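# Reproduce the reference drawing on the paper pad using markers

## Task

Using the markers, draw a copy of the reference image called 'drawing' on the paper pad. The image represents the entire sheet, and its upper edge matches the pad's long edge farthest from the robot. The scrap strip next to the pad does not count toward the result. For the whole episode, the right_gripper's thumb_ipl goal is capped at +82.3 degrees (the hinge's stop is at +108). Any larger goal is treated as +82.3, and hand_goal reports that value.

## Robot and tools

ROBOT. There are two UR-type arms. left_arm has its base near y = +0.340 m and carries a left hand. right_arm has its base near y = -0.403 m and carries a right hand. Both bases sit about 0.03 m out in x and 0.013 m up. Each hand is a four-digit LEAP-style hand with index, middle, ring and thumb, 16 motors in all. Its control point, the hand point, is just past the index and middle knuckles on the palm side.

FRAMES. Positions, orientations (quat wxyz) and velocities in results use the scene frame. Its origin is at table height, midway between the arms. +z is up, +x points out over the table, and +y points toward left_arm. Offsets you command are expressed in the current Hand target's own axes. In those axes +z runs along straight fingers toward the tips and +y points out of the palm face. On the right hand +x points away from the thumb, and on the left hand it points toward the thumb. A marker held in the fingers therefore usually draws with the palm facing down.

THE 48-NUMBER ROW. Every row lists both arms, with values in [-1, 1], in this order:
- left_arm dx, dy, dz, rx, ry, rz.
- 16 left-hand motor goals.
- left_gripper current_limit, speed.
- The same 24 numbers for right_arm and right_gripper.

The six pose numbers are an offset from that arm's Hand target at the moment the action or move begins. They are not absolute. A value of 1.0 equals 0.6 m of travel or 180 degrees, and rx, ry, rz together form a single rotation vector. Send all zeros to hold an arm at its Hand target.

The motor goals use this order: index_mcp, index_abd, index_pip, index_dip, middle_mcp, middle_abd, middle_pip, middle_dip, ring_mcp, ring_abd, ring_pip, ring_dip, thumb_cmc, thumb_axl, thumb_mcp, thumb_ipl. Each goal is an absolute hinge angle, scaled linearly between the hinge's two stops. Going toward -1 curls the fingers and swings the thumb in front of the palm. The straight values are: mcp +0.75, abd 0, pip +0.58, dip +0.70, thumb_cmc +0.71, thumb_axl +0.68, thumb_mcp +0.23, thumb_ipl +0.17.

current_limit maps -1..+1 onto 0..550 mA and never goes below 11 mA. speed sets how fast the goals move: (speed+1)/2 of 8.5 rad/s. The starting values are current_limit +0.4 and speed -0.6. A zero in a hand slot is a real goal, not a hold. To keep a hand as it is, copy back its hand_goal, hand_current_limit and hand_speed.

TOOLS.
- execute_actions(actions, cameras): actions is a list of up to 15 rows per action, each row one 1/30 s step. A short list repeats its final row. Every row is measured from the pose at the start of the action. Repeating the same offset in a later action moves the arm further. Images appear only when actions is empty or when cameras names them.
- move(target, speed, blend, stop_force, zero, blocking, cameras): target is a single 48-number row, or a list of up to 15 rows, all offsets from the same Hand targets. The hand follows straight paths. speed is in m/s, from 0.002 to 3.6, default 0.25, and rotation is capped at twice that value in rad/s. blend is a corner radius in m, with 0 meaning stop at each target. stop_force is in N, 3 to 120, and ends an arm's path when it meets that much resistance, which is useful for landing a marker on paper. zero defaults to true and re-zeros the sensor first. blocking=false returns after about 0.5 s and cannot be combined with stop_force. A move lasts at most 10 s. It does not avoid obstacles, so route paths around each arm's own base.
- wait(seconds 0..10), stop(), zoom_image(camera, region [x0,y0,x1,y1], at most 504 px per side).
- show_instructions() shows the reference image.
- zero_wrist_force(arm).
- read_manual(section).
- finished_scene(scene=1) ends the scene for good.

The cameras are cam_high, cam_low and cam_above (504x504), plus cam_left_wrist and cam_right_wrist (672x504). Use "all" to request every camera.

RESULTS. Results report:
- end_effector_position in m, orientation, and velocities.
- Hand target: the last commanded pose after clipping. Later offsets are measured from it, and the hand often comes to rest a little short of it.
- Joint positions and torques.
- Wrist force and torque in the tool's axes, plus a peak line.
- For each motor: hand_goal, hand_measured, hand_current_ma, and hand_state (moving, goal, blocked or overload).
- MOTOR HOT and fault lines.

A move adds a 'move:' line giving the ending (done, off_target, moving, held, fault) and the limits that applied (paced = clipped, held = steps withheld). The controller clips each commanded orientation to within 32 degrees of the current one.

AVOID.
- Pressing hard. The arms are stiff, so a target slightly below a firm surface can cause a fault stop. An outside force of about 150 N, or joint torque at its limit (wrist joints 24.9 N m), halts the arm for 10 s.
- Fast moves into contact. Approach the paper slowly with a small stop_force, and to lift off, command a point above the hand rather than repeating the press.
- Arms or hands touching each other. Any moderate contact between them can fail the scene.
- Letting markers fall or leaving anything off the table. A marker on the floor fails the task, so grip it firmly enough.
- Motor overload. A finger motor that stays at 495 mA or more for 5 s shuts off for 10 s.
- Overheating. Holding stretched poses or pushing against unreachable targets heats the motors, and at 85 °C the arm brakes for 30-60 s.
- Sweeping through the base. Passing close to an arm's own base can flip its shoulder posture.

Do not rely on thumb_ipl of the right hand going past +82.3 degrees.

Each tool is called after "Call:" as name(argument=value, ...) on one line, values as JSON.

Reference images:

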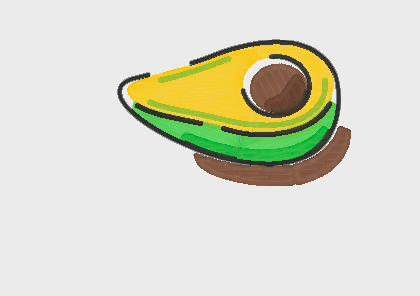

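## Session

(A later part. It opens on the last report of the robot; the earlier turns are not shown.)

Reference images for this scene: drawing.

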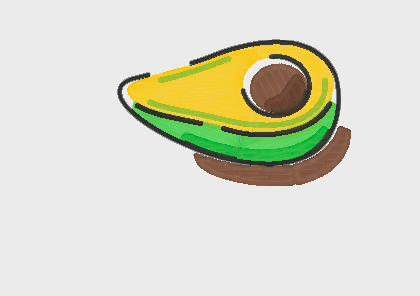

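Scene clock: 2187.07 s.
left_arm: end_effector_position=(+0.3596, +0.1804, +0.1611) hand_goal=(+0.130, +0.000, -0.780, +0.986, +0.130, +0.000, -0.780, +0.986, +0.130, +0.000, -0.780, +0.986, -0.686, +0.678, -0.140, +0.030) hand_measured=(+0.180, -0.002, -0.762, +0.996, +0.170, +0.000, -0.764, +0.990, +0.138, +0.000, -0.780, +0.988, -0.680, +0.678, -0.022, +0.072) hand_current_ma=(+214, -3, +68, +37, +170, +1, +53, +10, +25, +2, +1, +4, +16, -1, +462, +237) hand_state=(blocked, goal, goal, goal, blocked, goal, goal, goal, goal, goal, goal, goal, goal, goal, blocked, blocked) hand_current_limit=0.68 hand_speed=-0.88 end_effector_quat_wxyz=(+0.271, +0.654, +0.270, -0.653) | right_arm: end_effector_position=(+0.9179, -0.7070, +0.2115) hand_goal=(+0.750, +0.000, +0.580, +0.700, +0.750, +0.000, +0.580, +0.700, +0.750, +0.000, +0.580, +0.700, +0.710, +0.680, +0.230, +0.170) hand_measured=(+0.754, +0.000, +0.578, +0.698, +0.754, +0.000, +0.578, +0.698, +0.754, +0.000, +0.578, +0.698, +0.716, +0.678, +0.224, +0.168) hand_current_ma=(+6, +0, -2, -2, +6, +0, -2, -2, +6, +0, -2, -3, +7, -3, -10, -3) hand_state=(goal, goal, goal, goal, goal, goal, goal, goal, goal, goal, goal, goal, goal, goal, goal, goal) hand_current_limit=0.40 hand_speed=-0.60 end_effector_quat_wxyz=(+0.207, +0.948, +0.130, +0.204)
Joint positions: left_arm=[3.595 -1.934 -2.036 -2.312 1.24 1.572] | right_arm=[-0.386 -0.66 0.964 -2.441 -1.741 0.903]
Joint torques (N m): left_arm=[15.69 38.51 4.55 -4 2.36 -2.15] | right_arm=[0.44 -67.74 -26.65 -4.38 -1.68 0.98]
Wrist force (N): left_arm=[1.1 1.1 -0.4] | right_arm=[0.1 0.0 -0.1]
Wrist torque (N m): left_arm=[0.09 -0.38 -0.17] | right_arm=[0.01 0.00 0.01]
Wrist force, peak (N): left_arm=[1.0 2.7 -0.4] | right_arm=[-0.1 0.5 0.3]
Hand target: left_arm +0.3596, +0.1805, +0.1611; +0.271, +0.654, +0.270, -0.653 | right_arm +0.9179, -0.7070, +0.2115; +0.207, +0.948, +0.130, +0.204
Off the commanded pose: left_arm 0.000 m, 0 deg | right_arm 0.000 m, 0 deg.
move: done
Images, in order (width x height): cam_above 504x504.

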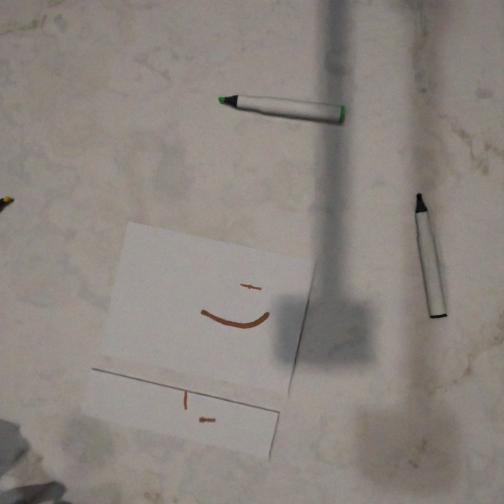

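Call:
move(target=[[0.1,0.4714,0,0,0,0,0.13,0,-0.78,0.985,0.13,0,-0.78,0.985,0.13,0,-0.78,0.985,-0.686,0.677,-0.14,0.03,0.68,-0.88,0,0,0,0,0,0,0.75,0,0.58,0.7,0.75,0,0.58,0.7,0.75,0,0.58,0.7,0.71,0.68,0.23,0.17,0.4,-0.6],[0.1492,0.4714,0,0,0,0,0.13,0,-0.78,0.985,0.13,0,-0.78,0.985,0.13,0,-0.78,0.985,-0.686,0.677,-0.14,0.03,0.68,-0.88,0,0,0,0,0,0,0.75,0,0.58,0.7,0.75,0,0.58,0.7,0.75,0,0.58,0.7,0.71,0.68,0.23,0.17,0.4,-0.6]], speed=[0.3,0.1], blend=[0.005,0])

Call:
move(target=[[0.010,-0.03134,-0.04745,0,0,0,0.13,0,-0.78,0.985,0.13,0,-0.78,0.985,0.13,0,-0.78,0.985,-0.686,0.677,-0.14,0.03,0.68,-0.88,0,0,0,0,0,0,0.75,0,0.58,0.7,0.75,0,0.58,0.7,0.75,0,0.58,0.7,0.71,0.68,0.23,0.17,0.4,-0.6],[0.0165,-0.03134,-0.04745,0,0,0,0.13,0,-0.78,0.985,0.13,0,-0.78,0.985,0.13,0,-0.78,0.985,-0.686,0.677,-0.14,0.03,0.68,-0.88,0,0,0,0,0,0,0.75,0,0.58,0.7,0.75,0,0.58,0.7,0.75,0,0.58,0.7,0.71,0.68,0.23,0.17,0.4,-0.6],[0.0165,-0.01818,-0.00781,0,0,0,0.13,0,-0.78,0.985,0.13,0,-0.78,0.985,0.13,0,-0.78,0.985,-0.686,0.677,-0.14,0.03,0.68,-0.88,0,0,0,0,0,0,0.75,0,0.58,0.7,0.75,0,0.58,0.7,0.75,0,0.58,0.7,0.71,0.68,0.23,0.17,0.4,-0.6],[0.0165,0.0031,0.0239,0,0,0,0.13,0,-0.78,0.985,0.13,0,-0.78,0.985,0.13,0,-0.78,0.985,-0.686,0.677,-0.14,0.03,0.68,-0.88,0,0,0,0,0,0,0.75,0,0.58,0.7,0.75,0,0.58,0.7,0.75,0,0.58,0.7,0.71,0.68,0.23,0.17,0.4,-0.6],[0.0165,0.02222,0.03608,0,0,0,0.13,0,-0.78,0.985,0.13,0,-0.78,0.985,0.13,0,-0.78,0.985,-0.686,0.677,-0.14,0.03,0.68,-0.88,0,0,0,0,0,0,0.75,0,0.58,0.7,0.75,0,0.58,0.7,0.75,0,0.58,0.7,0.71,0.68,0.23,0.17,0.4,-0.6],[0.0165,0.04061,0.03975,0,0,0,0.13,0,-0.78,0.985,0.13,0,-0.78,0.985,0.13,0,-0.78,0.985,-0.686,0.677,-0.14,0.03,0.68,-0.88,0,0,0,0,0,0,0.75,0,0.58,0.7,0.75,0,0.58,0.7,0.75,0,0.58,0.7,0.71,0.68,0.23,0.17,0.4,-0.6],[0.0165,0.05817,0.03699,0,0,0,0.13,0,-0.78,0.985,0.13,0,-0.78,0.985,0.13,0,-0.78,0.985,-0.686,0.677,-0.14,0.03,0.68,-0.88,0,0,0,0,0,0,0.75,0,0.58,0.7,0.75,0,0.58,0.7,0.75,0,0.58,0.7,0.71,0.68,0.23,0.17,0.4,-0.6],[0.0165,0.05807,0.03906,0,0,0,0.13,0,-0.78,0.985,0.13,0,-0.78,0.985,0.13,0,-0.78,0.985,-0.686,0.677,-0.14,0.03,0.68,-0.88,0,0,0,0,0,0,0.75,0,0.58,0.7,0.75,0,0.58,0.7,0.75,0,0.58,0.7,0.71,0.68,0.23,0.17,0.4,-0.6],[0.0165,0.04086,0.04308,0,0,0,0.13,0,-0.78,0.985,0.13,0,-0.78,0.985,0.13,0,-0.78,0.985,-0.686,0.677,-0.14,0.03,0.68,-0.88,0,0,0,0,0,0,0.75,0,0.58,0.7,0.75,0,0.58,0.7,0.75,0,0.58,0.7,0.71,0.68,0.23,0.17,0.4,-0.6],[0.0165,0.02154,0.03953,0,0,0,0.13,0,-0.78,0.985,0.13,0,-0.78,0.985,0.13,0,-0.78,0.985,-0.686,0.677,-0.14,0.03,0.68,-0.88,0,0,0,0,0,0,0.75,0,0.58,0.7,0.75,0,0.58,0.7,0.75,0,0.58,0.7,0.71,0.68,0.23,0.17,0.4,-0.6],[0.0165,0.00081,0.02642,0,0,0,0.13,0,-0.78,0.985,0.13,0,-0.78,0.985,0.13,0,-0.78,0.985,-0.686,0.677,-0.14,0.03,0.68,-0.88,0,0,0,0,0,0,0.75,0,0.58,0.7,0.75,0,0.58,0.7,0.75,0,0.58,0.7,0.71,0.68,0.23,0.17,0.4,-0.6],[0.0165,-0.01607,0.00275,0,0,0,0.13,0,-0.78,0.985,0.13,0,-0.78,0.985,0.13,0,-0.78,0.985,-0.686,0.677,-0.14,0.03,0.68,-0.88,0,0,0,0,0,0,0.75,0,0.58,0.7,0.75,0,0.58,0.7,0.75,0,0.58,0.7,0.71,0.68,0.23,0.17,0.4,-0.6],[0.0165,-0.0294,-0.02527,0,0,0,0.13,0,-0.78,0.985,0.13,0,-0.78,0.985,0.13,0,-0.78,0.985,-0.686,0.677,-0.14,0.03,0.68,-0.88,0,0,0,0,0,0,0.75,0,0.58,0.7,0.75,0,0.58,0.7,0.75,0,0.58,0.7,0.71,0.68,0.23,0.17,0.4,-0.6],[0.0165,-0.03315,-0.04274,0,0,0,0.13,0,-0.78,0.985,0.13,0,-0.78,0.985,0.13,0,-0.78,0.985,-0.686,0.677,-0.14,0.03,0.68,-0.88,0,0,0,0,0,0,0.75,0,0.58,0.7,0.75,0,0.58,0.7,0.75,0,0.58,0.7,0.71,0.68,0.23,0.17,0.4,-0.6],[0,0,0,0,0,0,0.13,0,-0.78,0.985,0.13,0,-0.78,0.985,0.13,0,-0.78,0.985,-0.686,0.677,-0.14,0.03,0.68,-0.88,0,0,0,0,0,0,0.75,0,0.58,0.7,0.75,0,0.58,0.7,0.75,0,0.58,0.7,0.71,0.68,0.23,0.17,0.4,-0.6]], speed=[0.06,0.02,0.035,0.035,0.035,0.035,0.035,0.035,0.035,0.035,0.035,0.035,0.035,0.035,0.07], blend=[0.001,0.0002,0.003,0.003,0.003,0.003,0.0003,0.0003,0.003,0.003,0.003,0.003,0.003,0.0002,0])

Call:
move(target=[[0.010,0.06746,-0.04562,0,0,0,0.13,0,-0.78,0.985,0.13,0,-0.78,0.985,0.13,0,-0.78,0.985,-0.686,0.677,-0.14,0.03,0.68,-0.88,0,0,0,0,0,0,0.75,0,0.58,0.7,0.75,0,0.58,0.7,0.75,0,0.58,0.7,0.71,0.68,0.23,0.17,0.4,-0.6],[0.016,0.06746,-0.04562,0,0,0,0.13,0,-0.78,0.985,0.13,0,-0.78,0.985,0.13,0,-0.78,0.985,-0.686,0.677,-0.14,0.03,0.68,-0.88,0,0,0,0,0,0,0.75,0,0.58,0.7,0.75,0,0.58,0.7,0.75,0,0.58,0.7,0.71,0.68,0.23,0.17,0.4,-0.6],[0.016,0.07625,-0.03253,0,0,0,0.13,0,-0.78,0.985,0.13,0,-0.78,0.985,0.13,0,-0.78,0.985,-0.686,0.677,-0.14,0.03,0.68,-0.88,0,0,0,0,0,0,0.75,0,0.58,0.7,0.75,0,0.58,0.7,0.75,0,0.58,0.7,0.71,0.68,0.23,0.17,0.4,-0.6],[0.016,0.07639,-0.02563,0,0,0,0.13,0,-0.78,0.985,0.13,0,-0.78,0.985,0.13,0,-0.78,0.985,-0.686,0.677,-0.14,0.03,0.68,-0.88,0,0,0,0,0,0,0.75,0,0.58,0.7,0.75,0,0.58,0.7,0.75,0,0.58,0.7,0.71,0.68,0.23,0.17,0.4,-0.6],[0.016,0.06113,-0.04838,0,0,0,0.13,0,-0.78,0.985,0.13,0,-0.78,0.985,0.13,0,-0.78,0.985,-0.686,0.677,-0.14,0.03,0.68,-0.88,0,0,0,0,0,0,0.75,0,0.58,0.7,0.75,0,0.58,0.7,0.75,0,0.58,0.7,0.71,0.68,0.23,0.17,0.4,-0.6],[0.016,0.05641,-0.04872,0,0,0,0.13,0,-0.78,0.985,0.13,0,-0.78,0.985,0.13,0,-0.78,0.985,-0.686,0.677,-0.14,0.03,0.68,-0.88,0,0,0,0,0,0,0.75,0,0.58,0.7,0.75,0,0.58,0.7,0.75,0,0.58,0.7,0.71,0.68,0.23,0.17,0.4,-0.6],[0.016,0.07491,-0.02115,0,0,0,0.13,0,-0.78,0.985,0.13,0,-0.78,0.985,0.13,0,-0.78,0.985,-0.686,0.677,-0.14,0.03,0.68,-0.88,0,0,0,0,0,0,0.75,0,0.58,0.7,0.75,0,0.58,0.7,0.75,0,0.58,0.7,0.71,0.68,0.23,0.17,0.4,-0.6],[0.016,0.07298,-0.01735,0,0,0,0.13,0,-0.78,0.985,0.13,0,-0.78,0.985,0.13,0,-0.78,0.985,-0.686,0.677,-0.14,0.03,0.68,-0.88,0,0,0,0,0,0,0.75,0,0.58,0.7,0.75,0,0.58,0.7,0.75,0,0.58,0.7,0.71,0.68,0.23,0.17,0.4,-0.6],[0.016,0.05217,-0.04838,0,0,0,0.13,0,-0.78,0.985,0.13,0,-0.78,0.985,0.13,0,-0.78,0.985,-0.686,0.677,-0.14,0.03,0.68,-0.88,0,0,0,0,0,0,0.75,0,0.58,0.7,0.75,0,0.58,0.7,0.75,0,0.58,0.7,0.71,0.68,0.23,0.17,0.4,-0.6],[0.016,0.04861,-0.04701,0,0,0,0.13,0,-0.78,0.985,0.13,0,-0.78,0.985,0.13,0,-0.78,0.985,-0.686,0.677,-0.14,0.03,0.68,-0.88,0,0,0,0,0,0,0.75,0,0.58,0.7,0.75,0,0.58,0.7,0.75,0,0.58,0.7,0.71,0.68,0.23,0.17,0.4,-0.6],[0.016,0.07035,-0.0146,0,0,0,0.13,0,-0.78,0.985,0.13,0,-0.78,0.985,0.13,0,-0.78,0.985,-0.686,0.677,-0.14,0.03,0.68,-0.88,0,0,0,0,0,0,0.75,0,0.58,0.7,0.75,0,0.58,0.7,0.75,0,0.58,0.7,0.71,0.68,0.23,0.17,0.4,-0.6],[0.016,0.06749,-0.01219,0,0,0,0.13,0,-0.78,0.985,0.13,0,-0.78,0.985,0.13,0,-0.78,0.985,-0.686,0.677,-0.14,0.03,0.68,-0.88,0,0,0,0,0,0,0.75,0,0.58,0.7,0.75,0,0.58,0.7,0.75,0,0.58,0.7,0.71,0.68,0.23,0.17,0.4,-0.6],[0.016,0.04529,-0.04528,0,0,0,0.13,0,-0.78,0.985,0.13,0,-0.78,0.985,0.13,0,-0.78,0.985,-0.686,0.677,-0.14,0.03,0.68,-0.88,0,0,0,0,0,0,0.75,0,0.58,0.7,0.75,0,0.58,0.7,0.75,0,0.58,0.7,0.71,0.68,0.23,0.17,0.4,-0.6],[0,0.05,-0.03,0,0,0,0.13,0,-0.78,0.985,0.13,0,-0.78,0.985,0.13,0,-0.78,0.985,-0.686,0.677,-0.14,0.03,0.68,-0.88,0,0,0,0,0,0,0.75,0,0.58,0.7,0.75,0,0.58,0.7,0.75,0,0.58,0.7,0.71,0.68,0.23,0.17,0.4,-0.6]], speed=[0.1,0.02,0.035,0.035,0.035,0.035,0.035,0.035,0.035,0.035,0.035,0.035,0.035,0.07], blend=[0.001,0.0002,0.0006,0.0006,0.0006,0.0006,0.0006,0.0006,0.0006,0.0006,0.0006,0.0006,0.0002,0], cameras=["cam_above"])

Scene clock: 2291.17 s.
left_arm: end_effector_position=(+0.5598, -0.0196, +0.0722) hand_goal=(+0.130, +0.000, -0.780, +0.986, +0.130, +0.000, -0.780, +0.986, +0.130, +0.000, -0.780, +0.986, -0.686, +0.678, -0.140, +0.030) hand_measured=(+0.180, -0.002, -0.762, +0.996, +0.170, +0.000, -0.764, +0.990, +0.138, +0.000, -0.780, +0.988, -0.680, +0.678, -0.022, +0.072) hand_current_ma=(+214, -3, +68, +37, +170, +1, +53, +10, +25, +2, +1, +4, +16, -1, +462, +237) hand_state=(blocked, goal, goal, goal, blocked, goal, goal, goal, goal, goal, goal, goal, goal, goal, blocked, blocked) hand_current_limit=0.68 hand_speed=-0.88 end_effector_quat_wxyz=(+0.271, +0.654, +0.270, -0.653) | right_arm: end_effector_position=(+0.9179, -0.7070, +0.2115) hand_goal=(+0.750, +0.000, +0.580, +0.700, +0.750, +0.000, +0.580, +0.700, +0.750, +0.000, +0.580, +0.700, +0.710, +0.680, +0.230, +0.170) hand_measured=(+0.754, +0.000, +0.578, +0.698, +0.754, +0.000, +0.578, +0.698, +0.754, +0.000, +0.578, +0.698, +0.716, +0.678, +0.224, +0.168) hand_current_ma=(+6, +0, -2, -2, +6, +0, -2, -2, +6, +0, -2, -3, +7, -3, -10, -3) hand_state=(goal, goal, goal, goal, goal, goal, goal, goal, goal, goal, goal, goal, goal, goal, goal, goal) hand_current_limit=0.40 hand_speed=-0.60 end_effector_quat_wxyz=(+0.207, +0.948, +0.130, +0.204)
Joint positions: left_arm=[3.134 -2.459 -1.369 -2.454 0.78 1.572] | right_arm=[-0.386 -0.66 0.964 -2.441 -1.741 0.903]
Joint torques (N m): left_arm=[-12.64 45.15 20.59 1.42 -2.51 2.72] | right_arm=[1 -67.79 -26.21 -4.35 -1.6 0.98]
Wrist force (N): left_arm=[0.8 0.9 -0.4] | right_arm=[-0.1 0.0 0.1]
Wrist torque (N m): left_arm=[0.06 -0.31 -0.25] | right_arm=[-0.01 0.01 0.00]
Wrist force, peak (N): left_arm=[0.6 2.9 -0.1] | right_arm=[-0.2 0.3 -0.6]
Hand target: left_arm +0.5598, -0.0196, +0.0721; +0.271, +0.654, +0.270, -0.653 | right_arm +0.9179, -0.7070, +0.2115; +0.207, +0.948, +0.130, +0.204
Off the commanded pose: left_arm 0.000 m, 0 deg | right_arm 0.000 m, 0 deg.
move: done

Scene clock: 2297.67 s.
left_arm: end_effector_position=(+0.5598, -0.0195, +0.0721) hand_goal=(+0.130, +0.000, -0.780, +0.986, +0.130, +0.000, -0.780, +0.986, +0.130, +0.000, -0.780, +0.986, -0.686, +0.678, -0.140, +0.030) hand_measured=(+0.180, -0.002, -0.762, +0.996, +0.170, +0.000, -0.764, +0.990, +0.138, +0.000, -0.780, +0.988, -0.680, +0.678, -0.022, +0.072) hand_current_ma=(+214, -3, +68, +37, +170, +1, +53, +10, +25, +2, +1, +4, +16, -1, +462, +237) hand_state=(blocked, goal, goal, goal, blocked, goal, goal, goal, goal, goal, goal, goal, goal, goal, blocked, blocked) hand_current_limit=0.68 hand_speed=-0.88 end_effector_quat_wxyz=(+0.271, +0.654, +0.270, -0.653) | right_arm: end_effector_position=(+0.9179, -0.7070, +0.2115) hand_goal=(+0.750, +0.000, +0.580, +0.700, +0.750, +0.000, +0.580, +0.700, +0.750, +0.000, +0.580, +0.700, +0.710, +0.680, +0.230, +0.170) hand_measured=(+0.754, +0.000, +0.578, +0.698, +0.754, +0.000, +0.578, +0.698, +0.754, +0.000, +0.578, +0.698, +0.716, +0.678, +0.224, +0.168) hand_current_ma=(+6, +0, -2, -2, +6, +0, -2, -2, +6, +0, -2, -3, +7, -3, -10, -3) hand_state=(goal, goal, goal, goal, goal, goal, goal, goal, goal, goal, goal, goal, goal, goal, goal, goal) hand_current_limit=0.40 hand_speed=-0.60 end_effector_quat_wxyz=(+0.207, +0.948, +0.130, +0.204)
Joint positions: left_arm=[3.134 -2.459 -1.369 -2.454 0.78 1.572] | right_arm=[-0.386 -0.66 0.964 -2.441 -1.741 0.903]
Joint torques (N m): left_arm=[-12.33 62.4 21.19 -3.43 -2.54 -2.16] | right_arm=[0.52 -68.47 -25.71 -4.31 -1.61 0.95]
Wrist force (N): left_arm=[0.7 1.0 -0.3] | right_arm=[-0.3 0.3 0.1]
Wrist torque (N m): left_arm=[0.06 -0.30 -0.26] | right_arm=[0.03 0.03 0.00]
Wrist force, peak (N): left_arm=[0.8 1.6 0.2] | right_arm=[-0.3 0.5 -0.3]
Hand target: left_arm +0.5598, -0.0196, +0.0721; +0.271, +0.654, +0.270, -0.653 | right_arm +0.9179, -0.7070, +0.2115; +0.207, +0.948, +0.130, +0.204
Off the commanded pose: left_arm 0.000 m, 0 deg | right_arm 0.000 m, 0 deg.
move: done

Scene clock: 2302.67 s.
left_arm: end_effector_position=(+0.5938, -0.0280, +0.0721) hand_goal=(+0.130, +0.000, -0.780, +0.986, +0.130, +0.000, -0.780, +0.986, +0.130, +0.000, -0.780, +0.986, -0.686, +0.678, -0.140, +0.030) hand_measured=(+0.180, -0.002, -0.762, +0.996, +0.170, +0.000, -0.764, +0.990, +0.138, +0.000, -0.780, +0.988, -0.680, +0.678, -0.022, +0.072) hand_current_ma=(+214, -3, +68, +37, +170, +1, +53, +10, +25, +2, +1, +4, +16, -1, +462, +237) hand_state=(blocked, goal, goal, goal, blocked, goal, goal, goal, goal, goal, goal, goal, goal, goal, blocked, blocked) hand_current_limit=0.68 hand_speed=-0.88 end_effector_quat_wxyz=(+0.271, +0.654, +0.270, -0.653) | right_arm: end_effector_position=(+0.9179, -0.7070, +0.2115) hand_goal=(+0.750, +0.000, +0.580, +0.700, +0.750, +0.000, +0.580, +0.700, +0.750, +0.000, +0.580, +0.700, +0.710, +0.680, +0.230, +0.170) hand_measured=(+0.754, +0.000, +0.578, +0.698, +0.754, +0.000, +0.578, +0.698, +0.754, +0.000, +0.578, +0.698, +0.716, +0.678, +0.224, +0.168) hand_current_ma=(+6, +0, -2, -2, +6, +0, -2, -2, +6, +0, -2, -3, +7, -3, -10, -3) hand_state=(goal, goal, goal, goal, goal, goal, goal, goal, goal, goal, goal, goal, goal, goal, goal, goal) hand_current_limit=0.40 hand_speed=-0.60 end_effector_quat_wxyz=(+0.207, +0.948, +0.130, +0.204)
Joint positions: left_arm=[3.122 -2.529 -1.224 -2.529 0.767 1.572] | right_arm=[-0.386 -0.66 0.964 -2.441 -1.741 0.903]
Joint torques (N m): left_arm=[-11.34 66.25 8.66 -3.48 -2.36 1.61] | right_arm=[0.78 -68.08 -25.94 -4.34 -1.7 0.94]
Wrist force (N): left_arm=[0.9 0.8 0.4] | right_arm=[-0.2 0.4 -0.2]
Wrist torque (N m): left_arm=[-0.04 -0.32 -0.26] | right_arm=[0.07 0.03 0.00]
Wrist force, peak (N): left_arm=[0.6 1.7 -0.4] | right_arm=[-0.4 0.6 -0.4]
Hand target: left_arm +0.5937, -0.0281, +0.0722; +0.271, +0.654, +0.270, -0.653 | right_arm +0.9179, -0.7070, +0.2115; +0.207, +0.948, +0.130, +0.204
Off the commanded pose: left_arm 0.000 m, 0 deg | right_arm 0.000 m, 0 deg.
move: done
Images, in order (width x height): cam_above 504x504.

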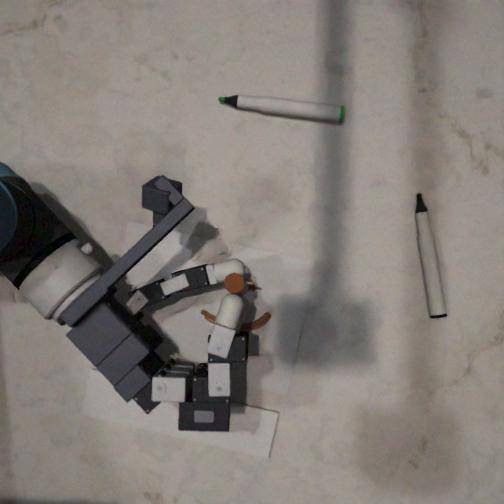

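Call:
move(target=[-0.15,-0.5,0.03,0,0,0,0.13,0,-0.78,0.985,0.13,0,-0.78,0.985,0.13,0,-0.78,0.985,-0.686,0.677,-0.14,0.03,0.68,-0.88,0,0,0,0,0,0,0.75,0,0.58,0.7,0.75,0,0.58,0.7,0.75,0,0.58,0.7,0.71,0.68,0.23,0.17,0.4,-0.6], speed=0.3, cameras=["cam_above"])

Call:
zoom_image(camera="cam_above", region=[180, 260, 300, 350])

Scene clock: 2320.03 s.
left_arm: end_effector_position=(+0.3687, +0.1713, +0.1616) hand_goal=(+0.130, +0.000, -0.780, +0.986, +0.130, +0.000, -0.780, +0.986, +0.130, +0.000, -0.780, +0.986, -0.686, +0.678, -0.140, +0.030) hand_measured=(+0.180, -0.002, -0.762, +0.996, +0.170, +0.000, -0.764, +0.990, +0.138, +0.000, -0.780, +0.988, -0.680, +0.678, -0.022, +0.072) hand_current_ma=(+214, -3, +68, +37, +170, +1, +53, +10, +25, +2, +1, +4, +16, -1, +462, +237) hand_state=(blocked, goal, goal, goal, blocked, goal, goal, goal, goal, goal, goal, goal, goal, goal, blocked, blocked) hand_current_limit=0.68 hand_speed=-0.88 end_effector_quat_wxyz=(+0.271, +0.654, +0.270, -0.653) | right_arm: end_effector_position=(+0.9179, -0.7070, +0.2115) hand_goal=(+0.750, +0.000, +0.580, +0.700, +0.750, +0.000, +0.580, +0.700, +0.750, +0.000, +0.580, +0.700, +0.710, +0.680, +0.230, +0.170) hand_measured=(+0.754, +0.000, +0.578, +0.698, +0.754, +0.000, +0.578, +0.698, +0.754, +0.000, +0.578, +0.698, +0.716, +0.678, +0.224, +0.168) hand_current_ma=(+6, +0, -2, -2, +6, +0, -2, -2, +6, +0, -2, -3, +7, -3, -10, -3) hand_state=(goal, goal, goal, goal, goal, goal, goal, goal, goal, goal, goal, goal, goal, goal, goal, goal) hand_current_limit=0.40 hand_speed=-0.60 end_effector_quat_wxyz=(+0.207, +0.948, +0.130, +0.204)
Joint positions: left_arm=[3.566 -1.947 -2.013 -2.322 1.211 1.572] | right_arm=[-0.386 -0.66 0.964 -2.441 -1.741 0.903]
Joint torques (N m): left_arm=[15.72 38.69 4.92 -3.94 2.54 -2.29] | right_arm=[0.53 -68.54 -25.71 -4.32 -1.6 0.89]
Wrist force (N): left_arm=[1.2 0.9 0.2] | right_arm=[-0.2 0.1 -0.1]
Wrist torque (N m): left_arm=[0.03 -0.37 -0.15] | right_arm=[0.03 0.02 0.00]
Wrist force, peak (N): left_arm=[1.3 2.7 0.1] | right_arm=[-0.5 0.4 0.4]
Hand target: left_arm +0.3687, +0.1714, +0.1616; +0.271, +0.654, +0.270, -0.653 | right_arm +0.9179, -0.7070, +0.2115; +0.207, +0.948, +0.130, +0.204
Off the commanded pose: left_arm 0.000 m, 0 deg | right_arm 0.000 m, 0 deg.
move: done
Images, in order (width x height): cam_above 504x504.

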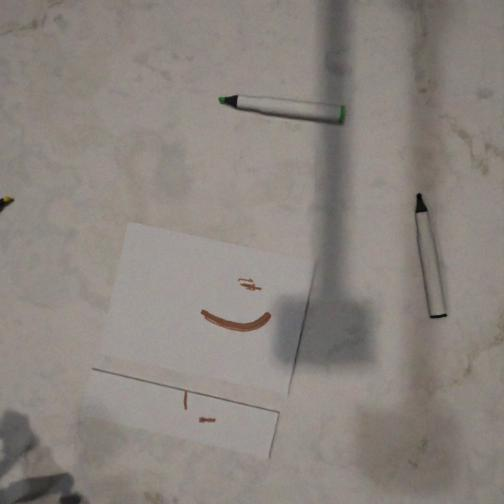

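Scaled by 4.200 from the camera's 504x504 image, which has a finer 720x720 frame.

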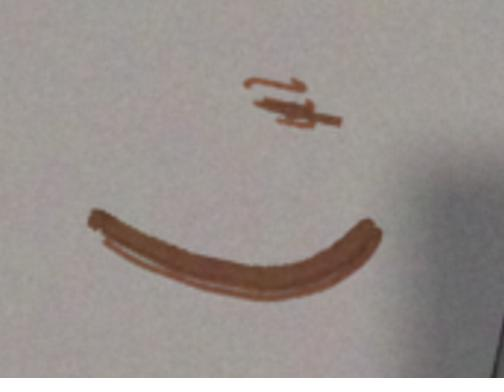

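Call:
move(target=[[0.1,0.4504,0,0,0,0,0.13,0,-0.78,0.985,0.13,0,-0.78,0.985,0.13,0,-0.78,0.985,-0.686,0.677,-0.14,0.03,0.68,-0.88,0,0,0,0,0,0,0.75,0,0.58,0.7,0.75,0,0.58,0.7,0.75,0,0.58,0.7,0.71,0.68,0.23,0.17,0.4,-0.6],[0.1505,0.4504,0,0,0,0,0.13,0,-0.78,0.985,0.13,0,-0.78,0.985,0.13,0,-0.78,0.985,-0.686,0.677,-0.14,0.03,0.68,-0.88,0,0,0,0,0,0,0.75,0,0.58,0.7,0.75,0,0.58,0.7,0.75,0,0.58,0.7,0.71,0.68,0.23,0.17,0.4,-0.6]], speed=[0.3,0.1], blend=[0.005,0])

Scene clock: 2336.57 s.
left_arm: end_effector_position=(+0.5599, -0.0198, +0.0719) hand_goal=(+0.130, +0.000, -0.780, +0.986, +0.130, +0.000, -0.780, +0.986, +0.130, +0.000, -0.780, +0.986, -0.686, +0.678, -0.140, +0.030) hand_measured=(+0.180, -0.002, -0.762, +0.996, +0.170, +0.000, -0.764, +0.990, +0.138, +0.000, -0.780, +0.988, -0.680, +0.678, -0.022, +0.072) hand_current_ma=(+214, -3, +68, +37, +170, +1, +53, +10, +25, +2, +1, +4, +16, -1, +462, +237) hand_state=(blocked, goal, goal, goal, blocked, goal, goal, goal, goal, goal, goal, goal, goal, goal, blocked, blocked) hand_current_limit=0.68 hand_speed=-0.88 end_effector_quat_wxyz=(+0.271, +0.654, +0.270, -0.653) | right_arm: end_effector_position=(+0.9179, -0.7070, +0.2115) hand_goal=(+0.750, +0.000, +0.580, +0.700, +0.750, +0.000, +0.580, +0.700, +0.750, +0.000, +0.580, +0.700, +0.710, +0.680, +0.230, +0.170) hand_measured=(+0.754, +0.000, +0.578, +0.698, +0.754, +0.000, +0.578, +0.698, +0.754, +0.000, +0.578, +0.698, +0.716, +0.678, +0.224, +0.168) hand_current_ma=(+6, +0, -2, -2, +6, +0, -2, -2, +6, +0, -2, -3, +7, -3, -10, -3) hand_state=(goal, goal, goal, goal, goal, goal, goal, goal, goal, goal, goal, goal, goal, goal, goal, goal) hand_current_limit=0.40 hand_speed=-0.60 end_effector_quat_wxyz=(+0.207, +0.948, +0.130, +0.204)
Joint positions: left_arm=[3.134 -2.46 -1.368 -2.454 0.779 1.572] | right_arm=[-0.386 -0.66 0.964 -2.441 -1.741 0.903]
Joint torques (N m): left_arm=[-12.57 45.1 20.3 1.27 -2.5 2.73] | right_arm=[0.7 -68.4 -25.15 -4.29 -1.59 0.92]
Wrist force (N): left_arm=[0.9 0.9 -0.3] | right_arm=[-0.1 0.0 0.0]
Wrist torque (N m): left_arm=[0.04 -0.32 -0.24] | right_arm=[-0.01 0.00 0.00]
Wrist force, peak (N): left_arm=[0.7 3.0 0.0] | right_arm=[-0.3 0.3 -0.5]
Hand target: left_arm +0.5599, -0.0198, +0.0718; +0.271, +0.654, +0.270, -0.653 | right_arm +0.9179, -0.7070, +0.2115; +0.207, +0.948, +0.130, +0.204
Off the commanded pose: left_arm 0.000 m, 0 deg | right_arm 0.000 m, 0 deg.
move: done

Call:
move(target=[[0.010,-0.03134,-0.04745,0,0,0,0.13,0,-0.78,0.985,0.13,0,-0.78,0.985,0.13,0,-0.78,0.985,-0.686,0.677,-0.14,0.03,0.68,-0.88,0,0,0,0,0,0,0.75,0,0.58,0.7,0.75,0,0.58,0.7,0.75,0,0.58,0.7,0.71,0.68,0.23,0.17,0.4,-0.6],[0.017,-0.03134,-0.04745,0,0,0,0.13,0,-0.78,0.985,0.13,0,-0.78,0.985,0.13,0,-0.78,0.985,-0.686,0.677,-0.14,0.03,0.68,-0.88,0,0,0,0,0,0,0.75,0,0.58,0.7,0.75,0,0.58,0.7,0.75,0,0.58,0.7,0.71,0.68,0.23,0.17,0.4,-0.6],[0.017,-0.01818,-0.00781,0,0,0,0.13,0,-0.78,0.985,0.13,0,-0.78,0.985,0.13,0,-0.78,0.985,-0.686,0.677,-0.14,0.03,0.68,-0.88,0,0,0,0,0,0,0.75,0,0.58,0.7,0.75,0,0.58,0.7,0.75,0,0.58,0.7,0.71,0.68,0.23,0.17,0.4,-0.6],[0.017,0.0031,0.0239,0,0,0,0.13,0,-0.78,0.985,0.13,0,-0.78,0.985,0.13,0,-0.78,0.985,-0.686,0.677,-0.14,0.03,0.68,-0.88,0,0,0,0,0,0,0.75,0,0.58,0.7,0.75,0,0.58,0.7,0.75,0,0.58,0.7,0.71,0.68,0.23,0.17,0.4,-0.6],[0.017,0.02222,0.03608,0,0,0,0.13,0,-0.78,0.985,0.13,0,-0.78,0.985,0.13,0,-0.78,0.985,-0.686,0.677,-0.14,0.03,0.68,-0.88,0,0,0,0,0,0,0.75,0,0.58,0.7,0.75,0,0.58,0.7,0.75,0,0.58,0.7,0.71,0.68,0.23,0.17,0.4,-0.6],[0.017,0.04061,0.03975,0,0,0,0.13,0,-0.78,0.985,0.13,0,-0.78,0.985,0.13,0,-0.78,0.985,-0.686,0.677,-0.14,0.03,0.68,-0.88,0,0,0,0,0,0,0.75,0,0.58,0.7,0.75,0,0.58,0.7,0.75,0,0.58,0.7,0.71,0.68,0.23,0.17,0.4,-0.6],[0.017,0.05817,0.03699,0,0,0,0.13,0,-0.78,0.985,0.13,0,-0.78,0.985,0.13,0,-0.78,0.985,-0.686,0.677,-0.14,0.03,0.68,-0.88,0,0,0,0,0,0,0.75,0,0.58,0.7,0.75,0,0.58,0.7,0.75,0,0.58,0.7,0.71,0.68,0.23,0.17,0.4,-0.6],[0.017,0.05807,0.03906,0,0,0,0.13,0,-0.78,0.985,0.13,0,-0.78,0.985,0.13,0,-0.78,0.985,-0.686,0.677,-0.14,0.03,0.68,-0.88,0,0,0,0,0,0,0.75,0,0.58,0.7,0.75,0,0.58,0.7,0.75,0,0.58,0.7,0.71,0.68,0.23,0.17,0.4,-0.6],[0.017,0.04086,0.04308,0,0,0,0.13,0,-0.78,0.985,0.13,0,-0.78,0.985,0.13,0,-0.78,0.985,-0.686,0.677,-0.14,0.03,0.68,-0.88,0,0,0,0,0,0,0.75,0,0.58,0.7,0.75,0,0.58,0.7,0.75,0,0.58,0.7,0.71,0.68,0.23,0.17,0.4,-0.6],[0.017,0.02154,0.03953,0,0,0,0.13,0,-0.78,0.985,0.13,0,-0.78,0.985,0.13,0,-0.78,0.985,-0.686,0.677,-0.14,0.03,0.68,-0.88,0,0,0,0,0,0,0.75,0,0.58,0.7,0.75,0,0.58,0.7,0.75,0,0.58,0.7,0.71,0.68,0.23,0.17,0.4,-0.6],[0.017,0.00081,0.02642,0,0,0,0.13,0,-0.78,0.985,0.13,0,-0.78,0.985,0.13,0,-0.78,0.985,-0.686,0.677,-0.14,0.03,0.68,-0.88,0,0,0,0,0,0,0.75,0,0.58,0.7,0.75,0,0.58,0.7,0.75,0,0.58,0.7,0.71,0.68,0.23,0.17,0.4,-0.6],[0.017,-0.01607,0.00275,0,0,0,0.13,0,-0.78,0.985,0.13,0,-0.78,0.985,0.13,0,-0.78,0.985,-0.686,0.677,-0.14,0.03,0.68,-0.88,0,0,0,0,0,0,0.75,0,0.58,0.7,0.75,0,0.58,0.7,0.75,0,0.58,0.7,0.71,0.68,0.23,0.17,0.4,-0.6],[0.017,-0.0294,-0.02527,0,0,0,0.13,0,-0.78,0.985,0.13,0,-0.78,0.985,0.13,0,-0.78,0.985,-0.686,0.677,-0.14,0.03,0.68,-0.88,0,0,0,0,0,0,0.75,0,0.58,0.7,0.75,0,0.58,0.7,0.75,0,0.58,0.7,0.71,0.68,0.23,0.17,0.4,-0.6],[0.017,-0.03315,-0.04274,0,0,0,0.13,0,-0.78,0.985,0.13,0,-0.78,0.985,0.13,0,-0.78,0.985,-0.686,0.677,-0.14,0.03,0.68,-0.88,0,0,0,0,0,0,0.75,0,0.58,0.7,0.75,0,0.58,0.7,0.75,0,0.58,0.7,0.71,0.68,0.23,0.17,0.4,-0.6],[0,0,0,0,0,0,0.13,0,-0.78,0.985,0.13,0,-0.78,0.985,0.13,0,-0.78,0.985,-0.686,0.677,-0.14,0.03,0.68,-0.88,0,0,0,0,0,0,0.75,0,0.58,0.7,0.75,0,0.58,0.7,0.75,0,0.58,0.7,0.71,0.68,0.23,0.17,0.4,-0.6]], speed=[0.06,0.02,0.035,0.035,0.035,0.035,0.035,0.035,0.035,0.035,0.035,0.035,0.035,0.035,0.07], blend=[0.001,0.0002,0.003,0.003,0.003,0.003,0.0003,0.0003,0.003,0.003,0.003,0.003,0.003,0.0002,0])

Call:
move(target=[[0.010,0.06746,-0.04562,0,0,0,0.13,0,-0.78,0.985,0.13,0,-0.78,0.985,0.13,0,-0.78,0.985,-0.686,0.677,-0.14,0.03,0.68,-0.88,0,0,0,0,0,0,0.75,0,0.58,0.7,0.75,0,0.58,0.7,0.75,0,0.58,0.7,0.71,0.68,0.23,0.17,0.4,-0.6],[0.017,0.06746,-0.04562,0,0,0,0.13,0,-0.78,0.985,0.13,0,-0.78,0.985,0.13,0,-0.78,0.985,-0.686,0.677,-0.14,0.03,0.68,-0.88,0,0,0,0,0,0,0.75,0,0.58,0.7,0.75,0,0.58,0.7,0.75,0,0.58,0.7,0.71,0.68,0.23,0.17,0.4,-0.6],[0.017,0.07625,-0.03253,0,0,0,0.13,0,-0.78,0.985,0.13,0,-0.78,0.985,0.13,0,-0.78,0.985,-0.686,0.677,-0.14,0.03,0.68,-0.88,0,0,0,0,0,0,0.75,0,0.58,0.7,0.75,0,0.58,0.7,0.75,0,0.58,0.7,0.71,0.68,0.23,0.17,0.4,-0.6],[0.017,0.07639,-0.02563,0,0,0,0.13,0,-0.78,0.985,0.13,0,-0.78,0.985,0.13,0,-0.78,0.985,-0.686,0.677,-0.14,0.03,0.68,-0.88,0,0,0,0,0,0,0.75,0,0.58,0.7,0.75,0,0.58,0.7,0.75,0,0.58,0.7,0.71,0.68,0.23,0.17,0.4,-0.6],[0.017,0.06113,-0.04838,0,0,0,0.13,0,-0.78,0.985,0.13,0,-0.78,0.985,0.13,0,-0.78,0.985,-0.686,0.677,-0.14,0.03,0.68,-0.88,0,0,0,0,0,0,0.75,0,0.58,0.7,0.75,0,0.58,0.7,0.75,0,0.58,0.7,0.71,0.68,0.23,0.17,0.4,-0.6],[0.017,0.05641,-0.04872,0,0,0,0.13,0,-0.78,0.985,0.13,0,-0.78,0.985,0.13,0,-0.78,0.985,-0.686,0.677,-0.14,0.03,0.68,-0.88,0,0,0,0,0,0,0.75,0,0.58,0.7,0.75,0,0.58,0.7,0.75,0,0.58,0.7,0.71,0.68,0.23,0.17,0.4,-0.6],[0.017,0.07491,-0.02115,0,0,0,0.13,0,-0.78,0.985,0.13,0,-0.78,0.985,0.13,0,-0.78,0.985,-0.686,0.677,-0.14,0.03,0.68,-0.88,0,0,0,0,0,0,0.75,0,0.58,0.7,0.75,0,0.58,0.7,0.75,0,0.58,0.7,0.71,0.68,0.23,0.17,0.4,-0.6],[0.017,0.07298,-0.01735,0,0,0,0.13,0,-0.78,0.985,0.13,0,-0.78,0.985,0.13,0,-0.78,0.985,-0.686,0.677,-0.14,0.03,0.68,-0.88,0,0,0,0,0,0,0.75,0,0.58,0.7,0.75,0,0.58,0.7,0.75,0,0.58,0.7,0.71,0.68,0.23,0.17,0.4,-0.6],[0.017,0.05217,-0.04838,0,0,0,0.13,0,-0.78,0.985,0.13,0,-0.78,0.985,0.13,0,-0.78,0.985,-0.686,0.677,-0.14,0.03,0.68,-0.88,0,0,0,0,0,0,0.75,0,0.58,0.7,0.75,0,0.58,0.7,0.75,0,0.58,0.7,0.71,0.68,0.23,0.17,0.4,-0.6],[0.017,0.04861,-0.04701,0,0,0,0.13,0,-0.78,0.985,0.13,0,-0.78,0.985,0.13,0,-0.78,0.985,-0.686,0.677,-0.14,0.03,0.68,-0.88,0,0,0,0,0,0,0.75,0,0.58,0.7,0.75,0,0.58,0.7,0.75,0,0.58,0.7,0.71,0.68,0.23,0.17,0.4,-0.6],[0.017,0.07035,-0.0146,0,0,0,0.13,0,-0.78,0.985,0.13,0,-0.78,0.985,0.13,0,-0.78,0.985,-0.686,0.677,-0.14,0.03,0.68,-0.88,0,0,0,0,0,0,0.75,0,0.58,0.7,0.75,0,0.58,0.7,0.75,0,0.58,0.7,0.71,0.68,0.23,0.17,0.4,-0.6],[0.017,0.06749,-0.01219,0,0,0,0.13,0,-0.78,0.985,0.13,0,-0.78,0.985,0.13,0,-0.78,0.985,-0.686,0.677,-0.14,0.03,0.68,-0.88,0,0,0,0,0,0,0.75,0,0.58,0.7,0.75,0,0.58,0.7,0.75,0,0.58,0.7,0.71,0.68,0.23,0.17,0.4,-0.6],[0.017,0.04529,-0.04528,0,0,0,0.13,0,-0.78,0.985,0.13,0,-0.78,0.985,0.13,0,-0.78,0.985,-0.686,0.677,-0.14,0.03,0.68,-0.88,0,0,0,0,0,0,0.75,0,0.58,0.7,0.75,0,0.58,0.7,0.75,0,0.58,0.7,0.71,0.68,0.23,0.17,0.4,-0.6],[0,0,0,0,0,0,0.13,0,-0.78,0.985,0.13,0,-0.78,0.985,0.13,0,-0.78,0.985,-0.686,0.677,-0.14,0.03,0.68,-0.88,0,0,0,0,0,0,0.75,0,0.58,0.7,0.75,0,0.58,0.7,0.75,0,0.58,0.7,0.71,0.68,0.23,0.17,0.4,-0.6]], speed=[0.1,0.02,0.035,0.035,0.035,0.035,0.035,0.035,0.035,0.035,0.035,0.035,0.035,0.07], blend=[0.001,0.0002,0.0006,0.0006,0.0006,0.0006,0.0006,0.0006,0.0006,0.0006,0.0006,0.0006,0.0002,0])

Call:
move(target=[[0.010,0.04242,-0.04287,0,0,0,0.13,0,-0.78,0.985,0.13,0,-0.78,0.985,0.13,0,-0.78,0.985,-0.686,0.677,-0.14,0.03,0.68,-0.88,0,0,0,0,0,0,0.75,0,0.58,0.7,0.75,0,0.58,0.7,0.75,0,0.58,0.7,0.71,0.68,0.23,0.17,0.4,-0.6],[0.017,0.04242,-0.04287,0,0,0,0.13,0,-0.78,0.985,0.13,0,-0.78,0.985,0.13,0,-0.78,0.985,-0.686,0.677,-0.14,0.03,0.68,-0.88,0,0,0,0,0,0,0.75,0,0.58,0.7,0.75,0,0.58,0.7,0.75,0,0.58,0.7,0.71,0.68,0.23,0.17,0.4,-0.6],[0.017,0.06416,-0.01046,0,0,0,0.13,0,-0.78,0.985,0.13,0,-0.78,0.985,0.13,0,-0.78,0.985,-0.686,0.677,-0.14,0.03,0.68,-0.88,0,0,0,0,0,0,0.75,0,0.58,0.7,0.75,0,0.58,0.7,0.75,0,0.58,0.7,0.71,0.68,0.23,0.17,0.4,-0.6],[0.017,0.06038,-0.00943,0,0,0,0.13,0,-0.78,0.985,0.13,0,-0.78,0.985,0.13,0,-0.78,0.985,-0.686,0.677,-0.14,0.03,0.68,-0.88,0,0,0,0,0,0,0.75,0,0.58,0.7,0.75,0,0.58,0.7,0.75,0,0.58,0.7,0.71,0.68,0.23,0.17,0.4,-0.6],[0.017,0.04003,-0.03976,0,0,0,0.13,0,-0.78,0.985,0.13,0,-0.78,0.985,0.13,0,-0.78,0.985,-0.686,0.677,-0.14,0.03,0.68,-0.88,0,0,0,0,0,0,0.75,0,0.58,0.7,0.75,0,0.58,0.7,0.75,0,0.58,0.7,0.71,0.68,0.23,0.17,0.4,-0.6],[0.017,0.03809,-0.03597,0,0,0,0.13,0,-0.78,0.985,0.13,0,-0.78,0.985,0.13,0,-0.78,0.985,-0.686,0.677,-0.14,0.03,0.68,-0.88,0,0,0,0,0,0,0.75,0,0.58,0.7,0.75,0,0.58,0.7,0.75,0,0.58,0.7,0.71,0.68,0.23,0.17,0.4,-0.6],[0.017,0.05613,-0.00908,0,0,0,0.13,0,-0.78,0.985,0.13,0,-0.78,0.985,0.13,0,-0.78,0.985,-0.686,0.677,-0.14,0.03,0.68,-0.88,0,0,0,0,0,0,0.75,0,0.58,0.7,0.75,0,0.58,0.7,0.75,0,0.58,0.7,0.71,0.68,0.23,0.17,0.4,-0.6],[0.017,0.05119,-0.00977,0,0,0,0.13,0,-0.78,0.985,0.13,0,-0.78,0.985,0.13,0,-0.78,0.985,-0.686,0.677,-0.14,0.03,0.68,-0.88,0,0,0,0,0,0,0.75,0,0.58,0.7,0.75,0,0.58,0.7,0.75,0,0.58,0.7,0.71,0.68,0.23,0.17,0.4,-0.6],[0.017,0.03685,-0.03114,0,0,0,0.13,0,-0.78,0.985,0.13,0,-0.78,0.985,0.13,0,-0.78,0.985,-0.686,0.677,-0.14,0.03,0.68,-0.88,0,0,0,0,0,0,0.75,0,0.58,0.7,0.75,0,0.58,0.7,0.75,0,0.58,0.7,0.71,0.68,0.23,0.17,0.4,-0.6],[0.017,0.03734,-0.02448,0,0,0,0.13,0,-0.78,0.985,0.13,0,-0.78,0.985,0.13,0,-0.78,0.985,-0.686,0.677,-0.14,0.03,0.68,-0.88,0,0,0,0,0,0,0.75,0,0.58,0.7,0.75,0,0.58,0.7,0.75,0,0.58,0.7,0.71,0.68,0.23,0.17,0.4,-0.6],[0.017,0.0452,-0.01276,0,0,0,0.13,0,-0.78,0.985,0.13,0,-0.78,0.985,0.13,0,-0.78,0.985,-0.686,0.677,-0.14,0.03,0.68,-0.88,0,0,0,0,0,0,0.75,0,0.58,0.7,0.75,0,0.58,0.7,0.75,0,0.58,0.7,0.71,0.68,0.23,0.17,0.4,-0.6],[0,0,0,0,0,0,0.13,0,-0.78,0.985,0.13,0,-0.78,0.985,0.13,0,-0.78,0.985,-0.686,0.677,-0.14,0.03,0.68,-0.88,0,0,0,0,0,0,0.75,0,0.58,0.7,0.75,0,0.58,0.7,0.75,0,0.58,0.7,0.71,0.68,0.23,0.17,0.4,-0.6]], speed=[0.1,0.02,0.035,0.035,0.035,0.035,0.035,0.035,0.035,0.035,0.035,0.07], blend=[0.001,0.0002,0.0006,0.0006,0.0006,0.0006,0.0006,0.0006,0.0006,0.0006,0.0002,0])

Call:
move(target=[-0.15,-0.4504,0,0,0,0,0.13,0,-0.78,0.985,0.13,0,-0.78,0.985,0.13,0,-0.78,0.985,-0.686,0.677,-0.14,0.03,0.68,-0.88,0,0,0,0,0,0,0.75,0,0.58,0.7,0.75,0,0.58,0.7,0.75,0,0.58,0.7,0.71,0.68,0.23,0.17,0.4,-0.6], speed=0.3, cameras=["cam_above"])

Call:
zoom_image(camera="cam_above", region=[180, 260, 300, 350])

Scene clock: 2447.27 s.
left_arm: end_effector_position=(+0.5599, -0.0197, +0.0718) hand_goal=(+0.130, +0.000, -0.780, +0.986, +0.130, +0.000, -0.780, +0.986, +0.130, +0.000, -0.780, +0.986, -0.686, +0.678, -0.140, +0.030) hand_measured=(+0.178, -0.002, -0.760, +0.996, +0.170, +0.000, -0.764, +0.990, +0.138, +0.002, -0.780, +0.988, -0.682, +0.678, -0.022, +0.072) hand_current_ma=(+210, -3, +69, +37, +170, +0, +53, +13, +25, +3, -2, +4, +15, -1, +462, +237) hand_state=(blocked, goal, goal, goal, blocked, goal, goal, goal, goal, goal, goal, goal, goal, goal, blocked, blocked) hand_current_limit=0.68 hand_speed=-0.88 end_effector_quat_wxyz=(+0.271, +0.654, +0.270, -0.653) | right_arm: end_effector_position=(+0.9179, -0.7070, +0.2115) hand_goal=(+0.750, +0.000, +0.580, +0.700, +0.750, +0.000, +0.580, +0.700, +0.750, +0.000, +0.580, +0.700, +0.710, +0.680, +0.230, +0.170) hand_measured=(+0.754, +0.000, +0.578, +0.698, +0.754, +0.000, +0.578, +0.698, +0.754, +0.000, +0.578, +0.698, +0.716, +0.678, +0.224, +0.168) hand_current_ma=(+6, +0, -2, -2, +6, +0, -2, -2, +6, +0, -2, -3, +7, -3, -10, -3) hand_state=(goal, goal, goal, goal, goal, goal, goal, goal, goal, goal, goal, goal, goal, goal, goal, goal) hand_current_limit=0.40 hand_speed=-0.60 end_effector_quat_wxyz=(+0.207, +0.948, +0.130, +0.204)
Joint positions: left_arm=[3.134 -2.46 -1.368 -2.453 0.779 1.572] | right_arm=[-0.386 -0.66 0.964 -2.441 -1.741 0.903]
Joint torques (N m): left_arm=[-12.83 62.13 21.1 -3.43 -2.59 -2.17] | right_arm=[0.38 -68.33 -25.2 -4.21 -1.55 1.01]
Wrist force (N): left_arm=[0.6 1.2 -0.4] | right_arm=[-0.1 0.0 0.0]
Wrist torque (N m): left_arm=[0.08 -0.29 -0.26] | right_arm=[-0.01 0.00 0.00]
Wrist force, peak (N): left_arm=[-3.5 2.2 -0.7] | right_arm=[-0.3 0.1 -0.6]
Hand target: left_arm +0.5599, -0.0198, +0.0718; +0.271, +0.654, +0.270, -0.653 | right_arm +0.9179, -0.7070, +0.2115; +0.207, +0.948, +0.130, +0.204
Off the commanded pose: left_arm 0.000 m, 0 deg | right_arm 0.000 m, 0 deg.
move: done

Scene clock: 2452.77 s.
left_arm: end_effector_position=(+0.5599, -0.0198, +0.0718) hand_goal=(+0.130, +0.000, -0.780, +0.986, +0.130, +0.000, -0.780, +0.986, +0.130, +0.000, -0.780, +0.986, -0.686, +0.678, -0.140, +0.030) hand_measured=(+0.178, -0.002, -0.758, +0.998, +0.170, +0.000, -0.764, +0.992, +0.136, +0.002, -0.782, +0.986, -0.682, +0.678, -0.022, +0.072) hand_current_ma=(+203, -5, +77, +42, +165, +0, +53, +16, +19, +4, -3, +2, +15, -1, +462, +237) hand_state=(blocked, goal, blocked, goal, blocked, goal, goal, goal, goal, goal, goal, goal, goal, goal, blocked, blocked) hand_current_limit=0.68 hand_speed=-0.88 end_effector_quat_wxyz=(+0.271, +0.654, +0.270, -0.653) | right_arm: end_effector_position=(+0.9179, -0.7070, +0.2115) hand_goal=(+0.750, +0.000, +0.580, +0.700, +0.750, +0.000, +0.580, +0.700, +0.750, +0.000, +0.580, +0.700, +0.710, +0.680, +0.230, +0.170) hand_measured=(+0.754, +0.000, +0.578, +0.698, +0.754, +0.000, +0.578, +0.698, +0.754, +0.000, +0.578, +0.698, +0.716, +0.678, +0.224, +0.168) hand_current_ma=(+6, +0, -2, -2, +6, +0, -2, -2, +6, +0, -2, -3, +7, -3, -10, -3) hand_state=(goal, goal, goal, goal, goal, goal, goal, goal, goal, goal, goal, goal, goal, goal, goal, goal) hand_current_limit=0.40 hand_speed=-0.60 end_effector_quat_wxyz=(+0.207, +0.948, +0.130, +0.204)
Joint positions: left_arm=[3.134 -2.46 -1.368 -2.454 0.779 1.572] | right_arm=[-0.386 -0.66 0.964 -2.441 -1.741 0.903]
Joint torques (N m): left_arm=[15.23 62.7 7.71 1.34 -2.47 -2.15] | right_arm=[0.74 -68.73 -25.04 -4.2 -1.51 1.01]
Wrist force (N): left_arm=[0.9 1.0 -0.4] | right_arm=[0.0 0.2 0.1]
Wrist torque (N m): left_arm=[0.06 -0.32 -0.20] | right_arm=[0.01 0.00 0.00]
Wrist force, peak (N): left_arm=[-3.5 2.2 -0.2] | right_arm=[-0.6 0.0 -0.4]
Hand target: left_arm +0.5599, -0.0198, +0.0718; +0.271, +0.654, +0.270, -0.653 | right_arm +0.9179, -0.7070, +0.2115; +0.207, +0.948, +0.130, +0.204
Off the commanded pose: left_arm 0.000 m, 0 deg | right_arm 0.000 m, 0 deg.
move: done

Scene clock: 2457.17 s.
left_arm: end_effector_position=(+0.5600, -0.0198, +0.0718) hand_goal=(+0.130, +0.000, -0.780, +0.986, +0.130, +0.000, -0.780, +0.986, +0.130, +0.000, -0.780, +0.986, -0.686, +0.678, -0.140, +0.030) hand_measured=(+0.178, -0.002, -0.768, +0.998, +0.170, +0.000, -0.764, +0.992, +0.138, +0.002, -0.776, +0.988, -0.682, +0.678, -0.022, +0.072) hand_current_ma=(+203, -3, +40, +42, +165, +1, +53, +17, +31, +4, +9, +5, +12, -1, +462, +237) hand_state=(blocked, goal, goal, goal, blocked, goal, goal, goal, goal, goal, goal, goal, goal, goal, blocked, blocked) hand_current_limit=0.68 hand_speed=-0.88 end_effector_quat_wxyz=(+0.271, +0.654, +0.270, -0.653) | right_arm: end_effector_position=(+0.9179, -0.7070, +0.2115) hand_goal=(+0.750, +0.000, +0.580, +0.700, +0.750, +0.000, +0.580, +0.700, +0.750, +0.000, +0.580, +0.700, +0.710, +0.680, +0.230, +0.170) hand_measured=(+0.754, +0.000, +0.578, +0.698, +0.754, +0.000, +0.578, +0.698, +0.754, +0.000, +0.578, +0.698, +0.716, +0.678, +0.224, +0.168) hand_current_ma=(+6, +0, -2, -2, +6, +0, -2, -2, +6, +0, -2, -3, +7, -3, -10, -3) hand_state=(goal, goal, goal, goal, goal, goal, goal, goal, goal, goal, goal, goal, goal, goal, goal, goal) hand_current_limit=0.40 hand_speed=-0.60 end_effector_quat_wxyz=(+0.207, +0.948, +0.130, +0.204)
Joint positions: left_arm=[3.134 -2.46 -1.368 -2.454 0.779 1.572] | right_arm=[-0.386 -0.66 0.964 -2.441 -1.741 0.903]
Joint torques (N m): left_arm=[15.89 61.86 7.35 1.31 2.38 -2.22] | right_arm=[0.64 -67.92 -25.12 -4.21 -1.59 1.06]
Wrist force (N): left_arm=[0.7 0.9 -0.4] | right_arm=[-0.2 0.2 0.0]
Wrist torque (N m): left_arm=[0.05 -0.30 -0.23] | right_arm=[0.03 0.02 -0.01]
Wrist force, peak (N): left_arm=[-3.3 2.2 0.0] | right_arm=[-0.2 0.3 -0.5]
Hand target: left_arm +0.5599, -0.0198, +0.0718; +0.271, +0.654, +0.270, -0.653 | right_arm +0.9179, -0.7070, +0.2115; +0.207, +0.948, +0.130, +0.204
Off the commanded pose: left_arm 0.000 m, 0 deg | right_arm 0.000 m, 0 deg.
move: done

Scene clock: 2458.77 s.
left_arm: end_effector_position=(+0.3687, +0.1713, +0.1613) hand_goal=(+0.130, +0.000, -0.780, +0.986, +0.130, +0.000, -0.780, +0.986, +0.130, +0.000, -0.780, +0.986, -0.686, +0.678, -0.140, +0.030) hand_measured=(+0.178, -0.002, -0.768, +0.998, +0.170, +0.000, -0.764, +0.992, +0.138, +0.002, -0.776, +0.988, -0.682, +0.678, -0.022, +0.072) hand_current_ma=(+203, -3, +40, +42, +165, +1, +53, +17, +31, +4, +9, +5, +13, -1, +462, +237) hand_state=(blocked, goal, goal, goal, blocked, goal, goal, goal, goal, goal, goal, goal, goal, goal, blocked, blocked) hand_current_limit=0.68 hand_speed=-0.88 end_effector_quat_wxyz=(+0.271, +0.654, +0.270, -0.653) | right_arm: end_effector_position=(+0.9179, -0.7070, +0.2115) hand_goal=(+0.750, +0.000, +0.580, +0.700, +0.750, +0.000, +0.580, +0.700, +0.750, +0.000, +0.580, +0.700, +0.710, +0.680, +0.230, +0.170) hand_measured=(+0.754, +0.000, +0.578, +0.698, +0.754, +0.000, +0.578, +0.698, +0.754, +0.000, +0.578, +0.698, +0.716, +0.678, +0.224, +0.168) hand_current_ma=(+6, +0, -2, -2, +6, +0, -2, -2, +6, +0, -2, -3, +7, -3, -10, -3) hand_state=(goal, goal, goal, goal, goal, goal, goal, goal, goal, goal, goal, goal, goal, goal, goal, goal) hand_current_limit=0.40 hand_speed=-0.60 end_effector_quat_wxyz=(+0.207, +0.948, +0.130, +0.204)
Joint positions: left_arm=[3.566 -1.948 -2.013 -2.321 1.211 1.572] | right_arm=[-0.386 -0.66 0.964 -2.441 -1.741 0.903]
Joint torques (N m): left_arm=[15.33 40.48 5.27 -3.96 2.44 -2.11] | right_arm=[0.99 -68.42 -24.63 -4.14 -1.55 1.05]
Wrist force (N): left_arm=[1.2 0.9 -0.1] | right_arm=[0.3 0.2 -0.1]
Wrist torque (N m): left_arm=[0.04 -0.38 -0.14] | right_arm=[0.03 -0.03 0.03]
Wrist force, peak (N): left_arm=[1.1 2.9 -0.5] | right_arm=[-0.6 0.5 -0.1]
Hand target: left_arm +0.3687, +0.1714, +0.1613; +0.271, +0.654, +0.270, -0.653 | right_arm +0.9179, -0.7070, +0.2115; +0.207, +0.948, +0.130, +0.204
Off the commanded pose: left_arm 0.000 m, 0 deg | right_arm 0.000 m, 0 deg.
move: done
Images, in order (width x height): cam_above 504x504.

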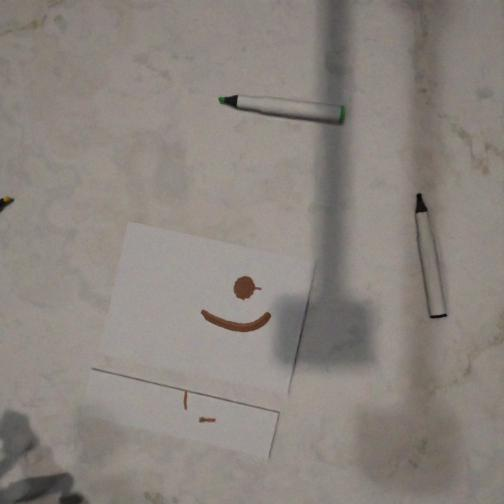

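Scaled by 4.200 from the camera's 504x504 image, which has a finer 720x720 frame.

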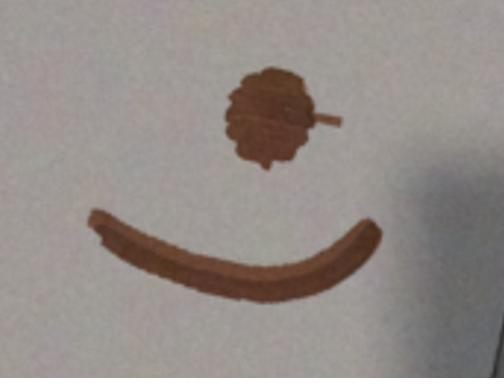

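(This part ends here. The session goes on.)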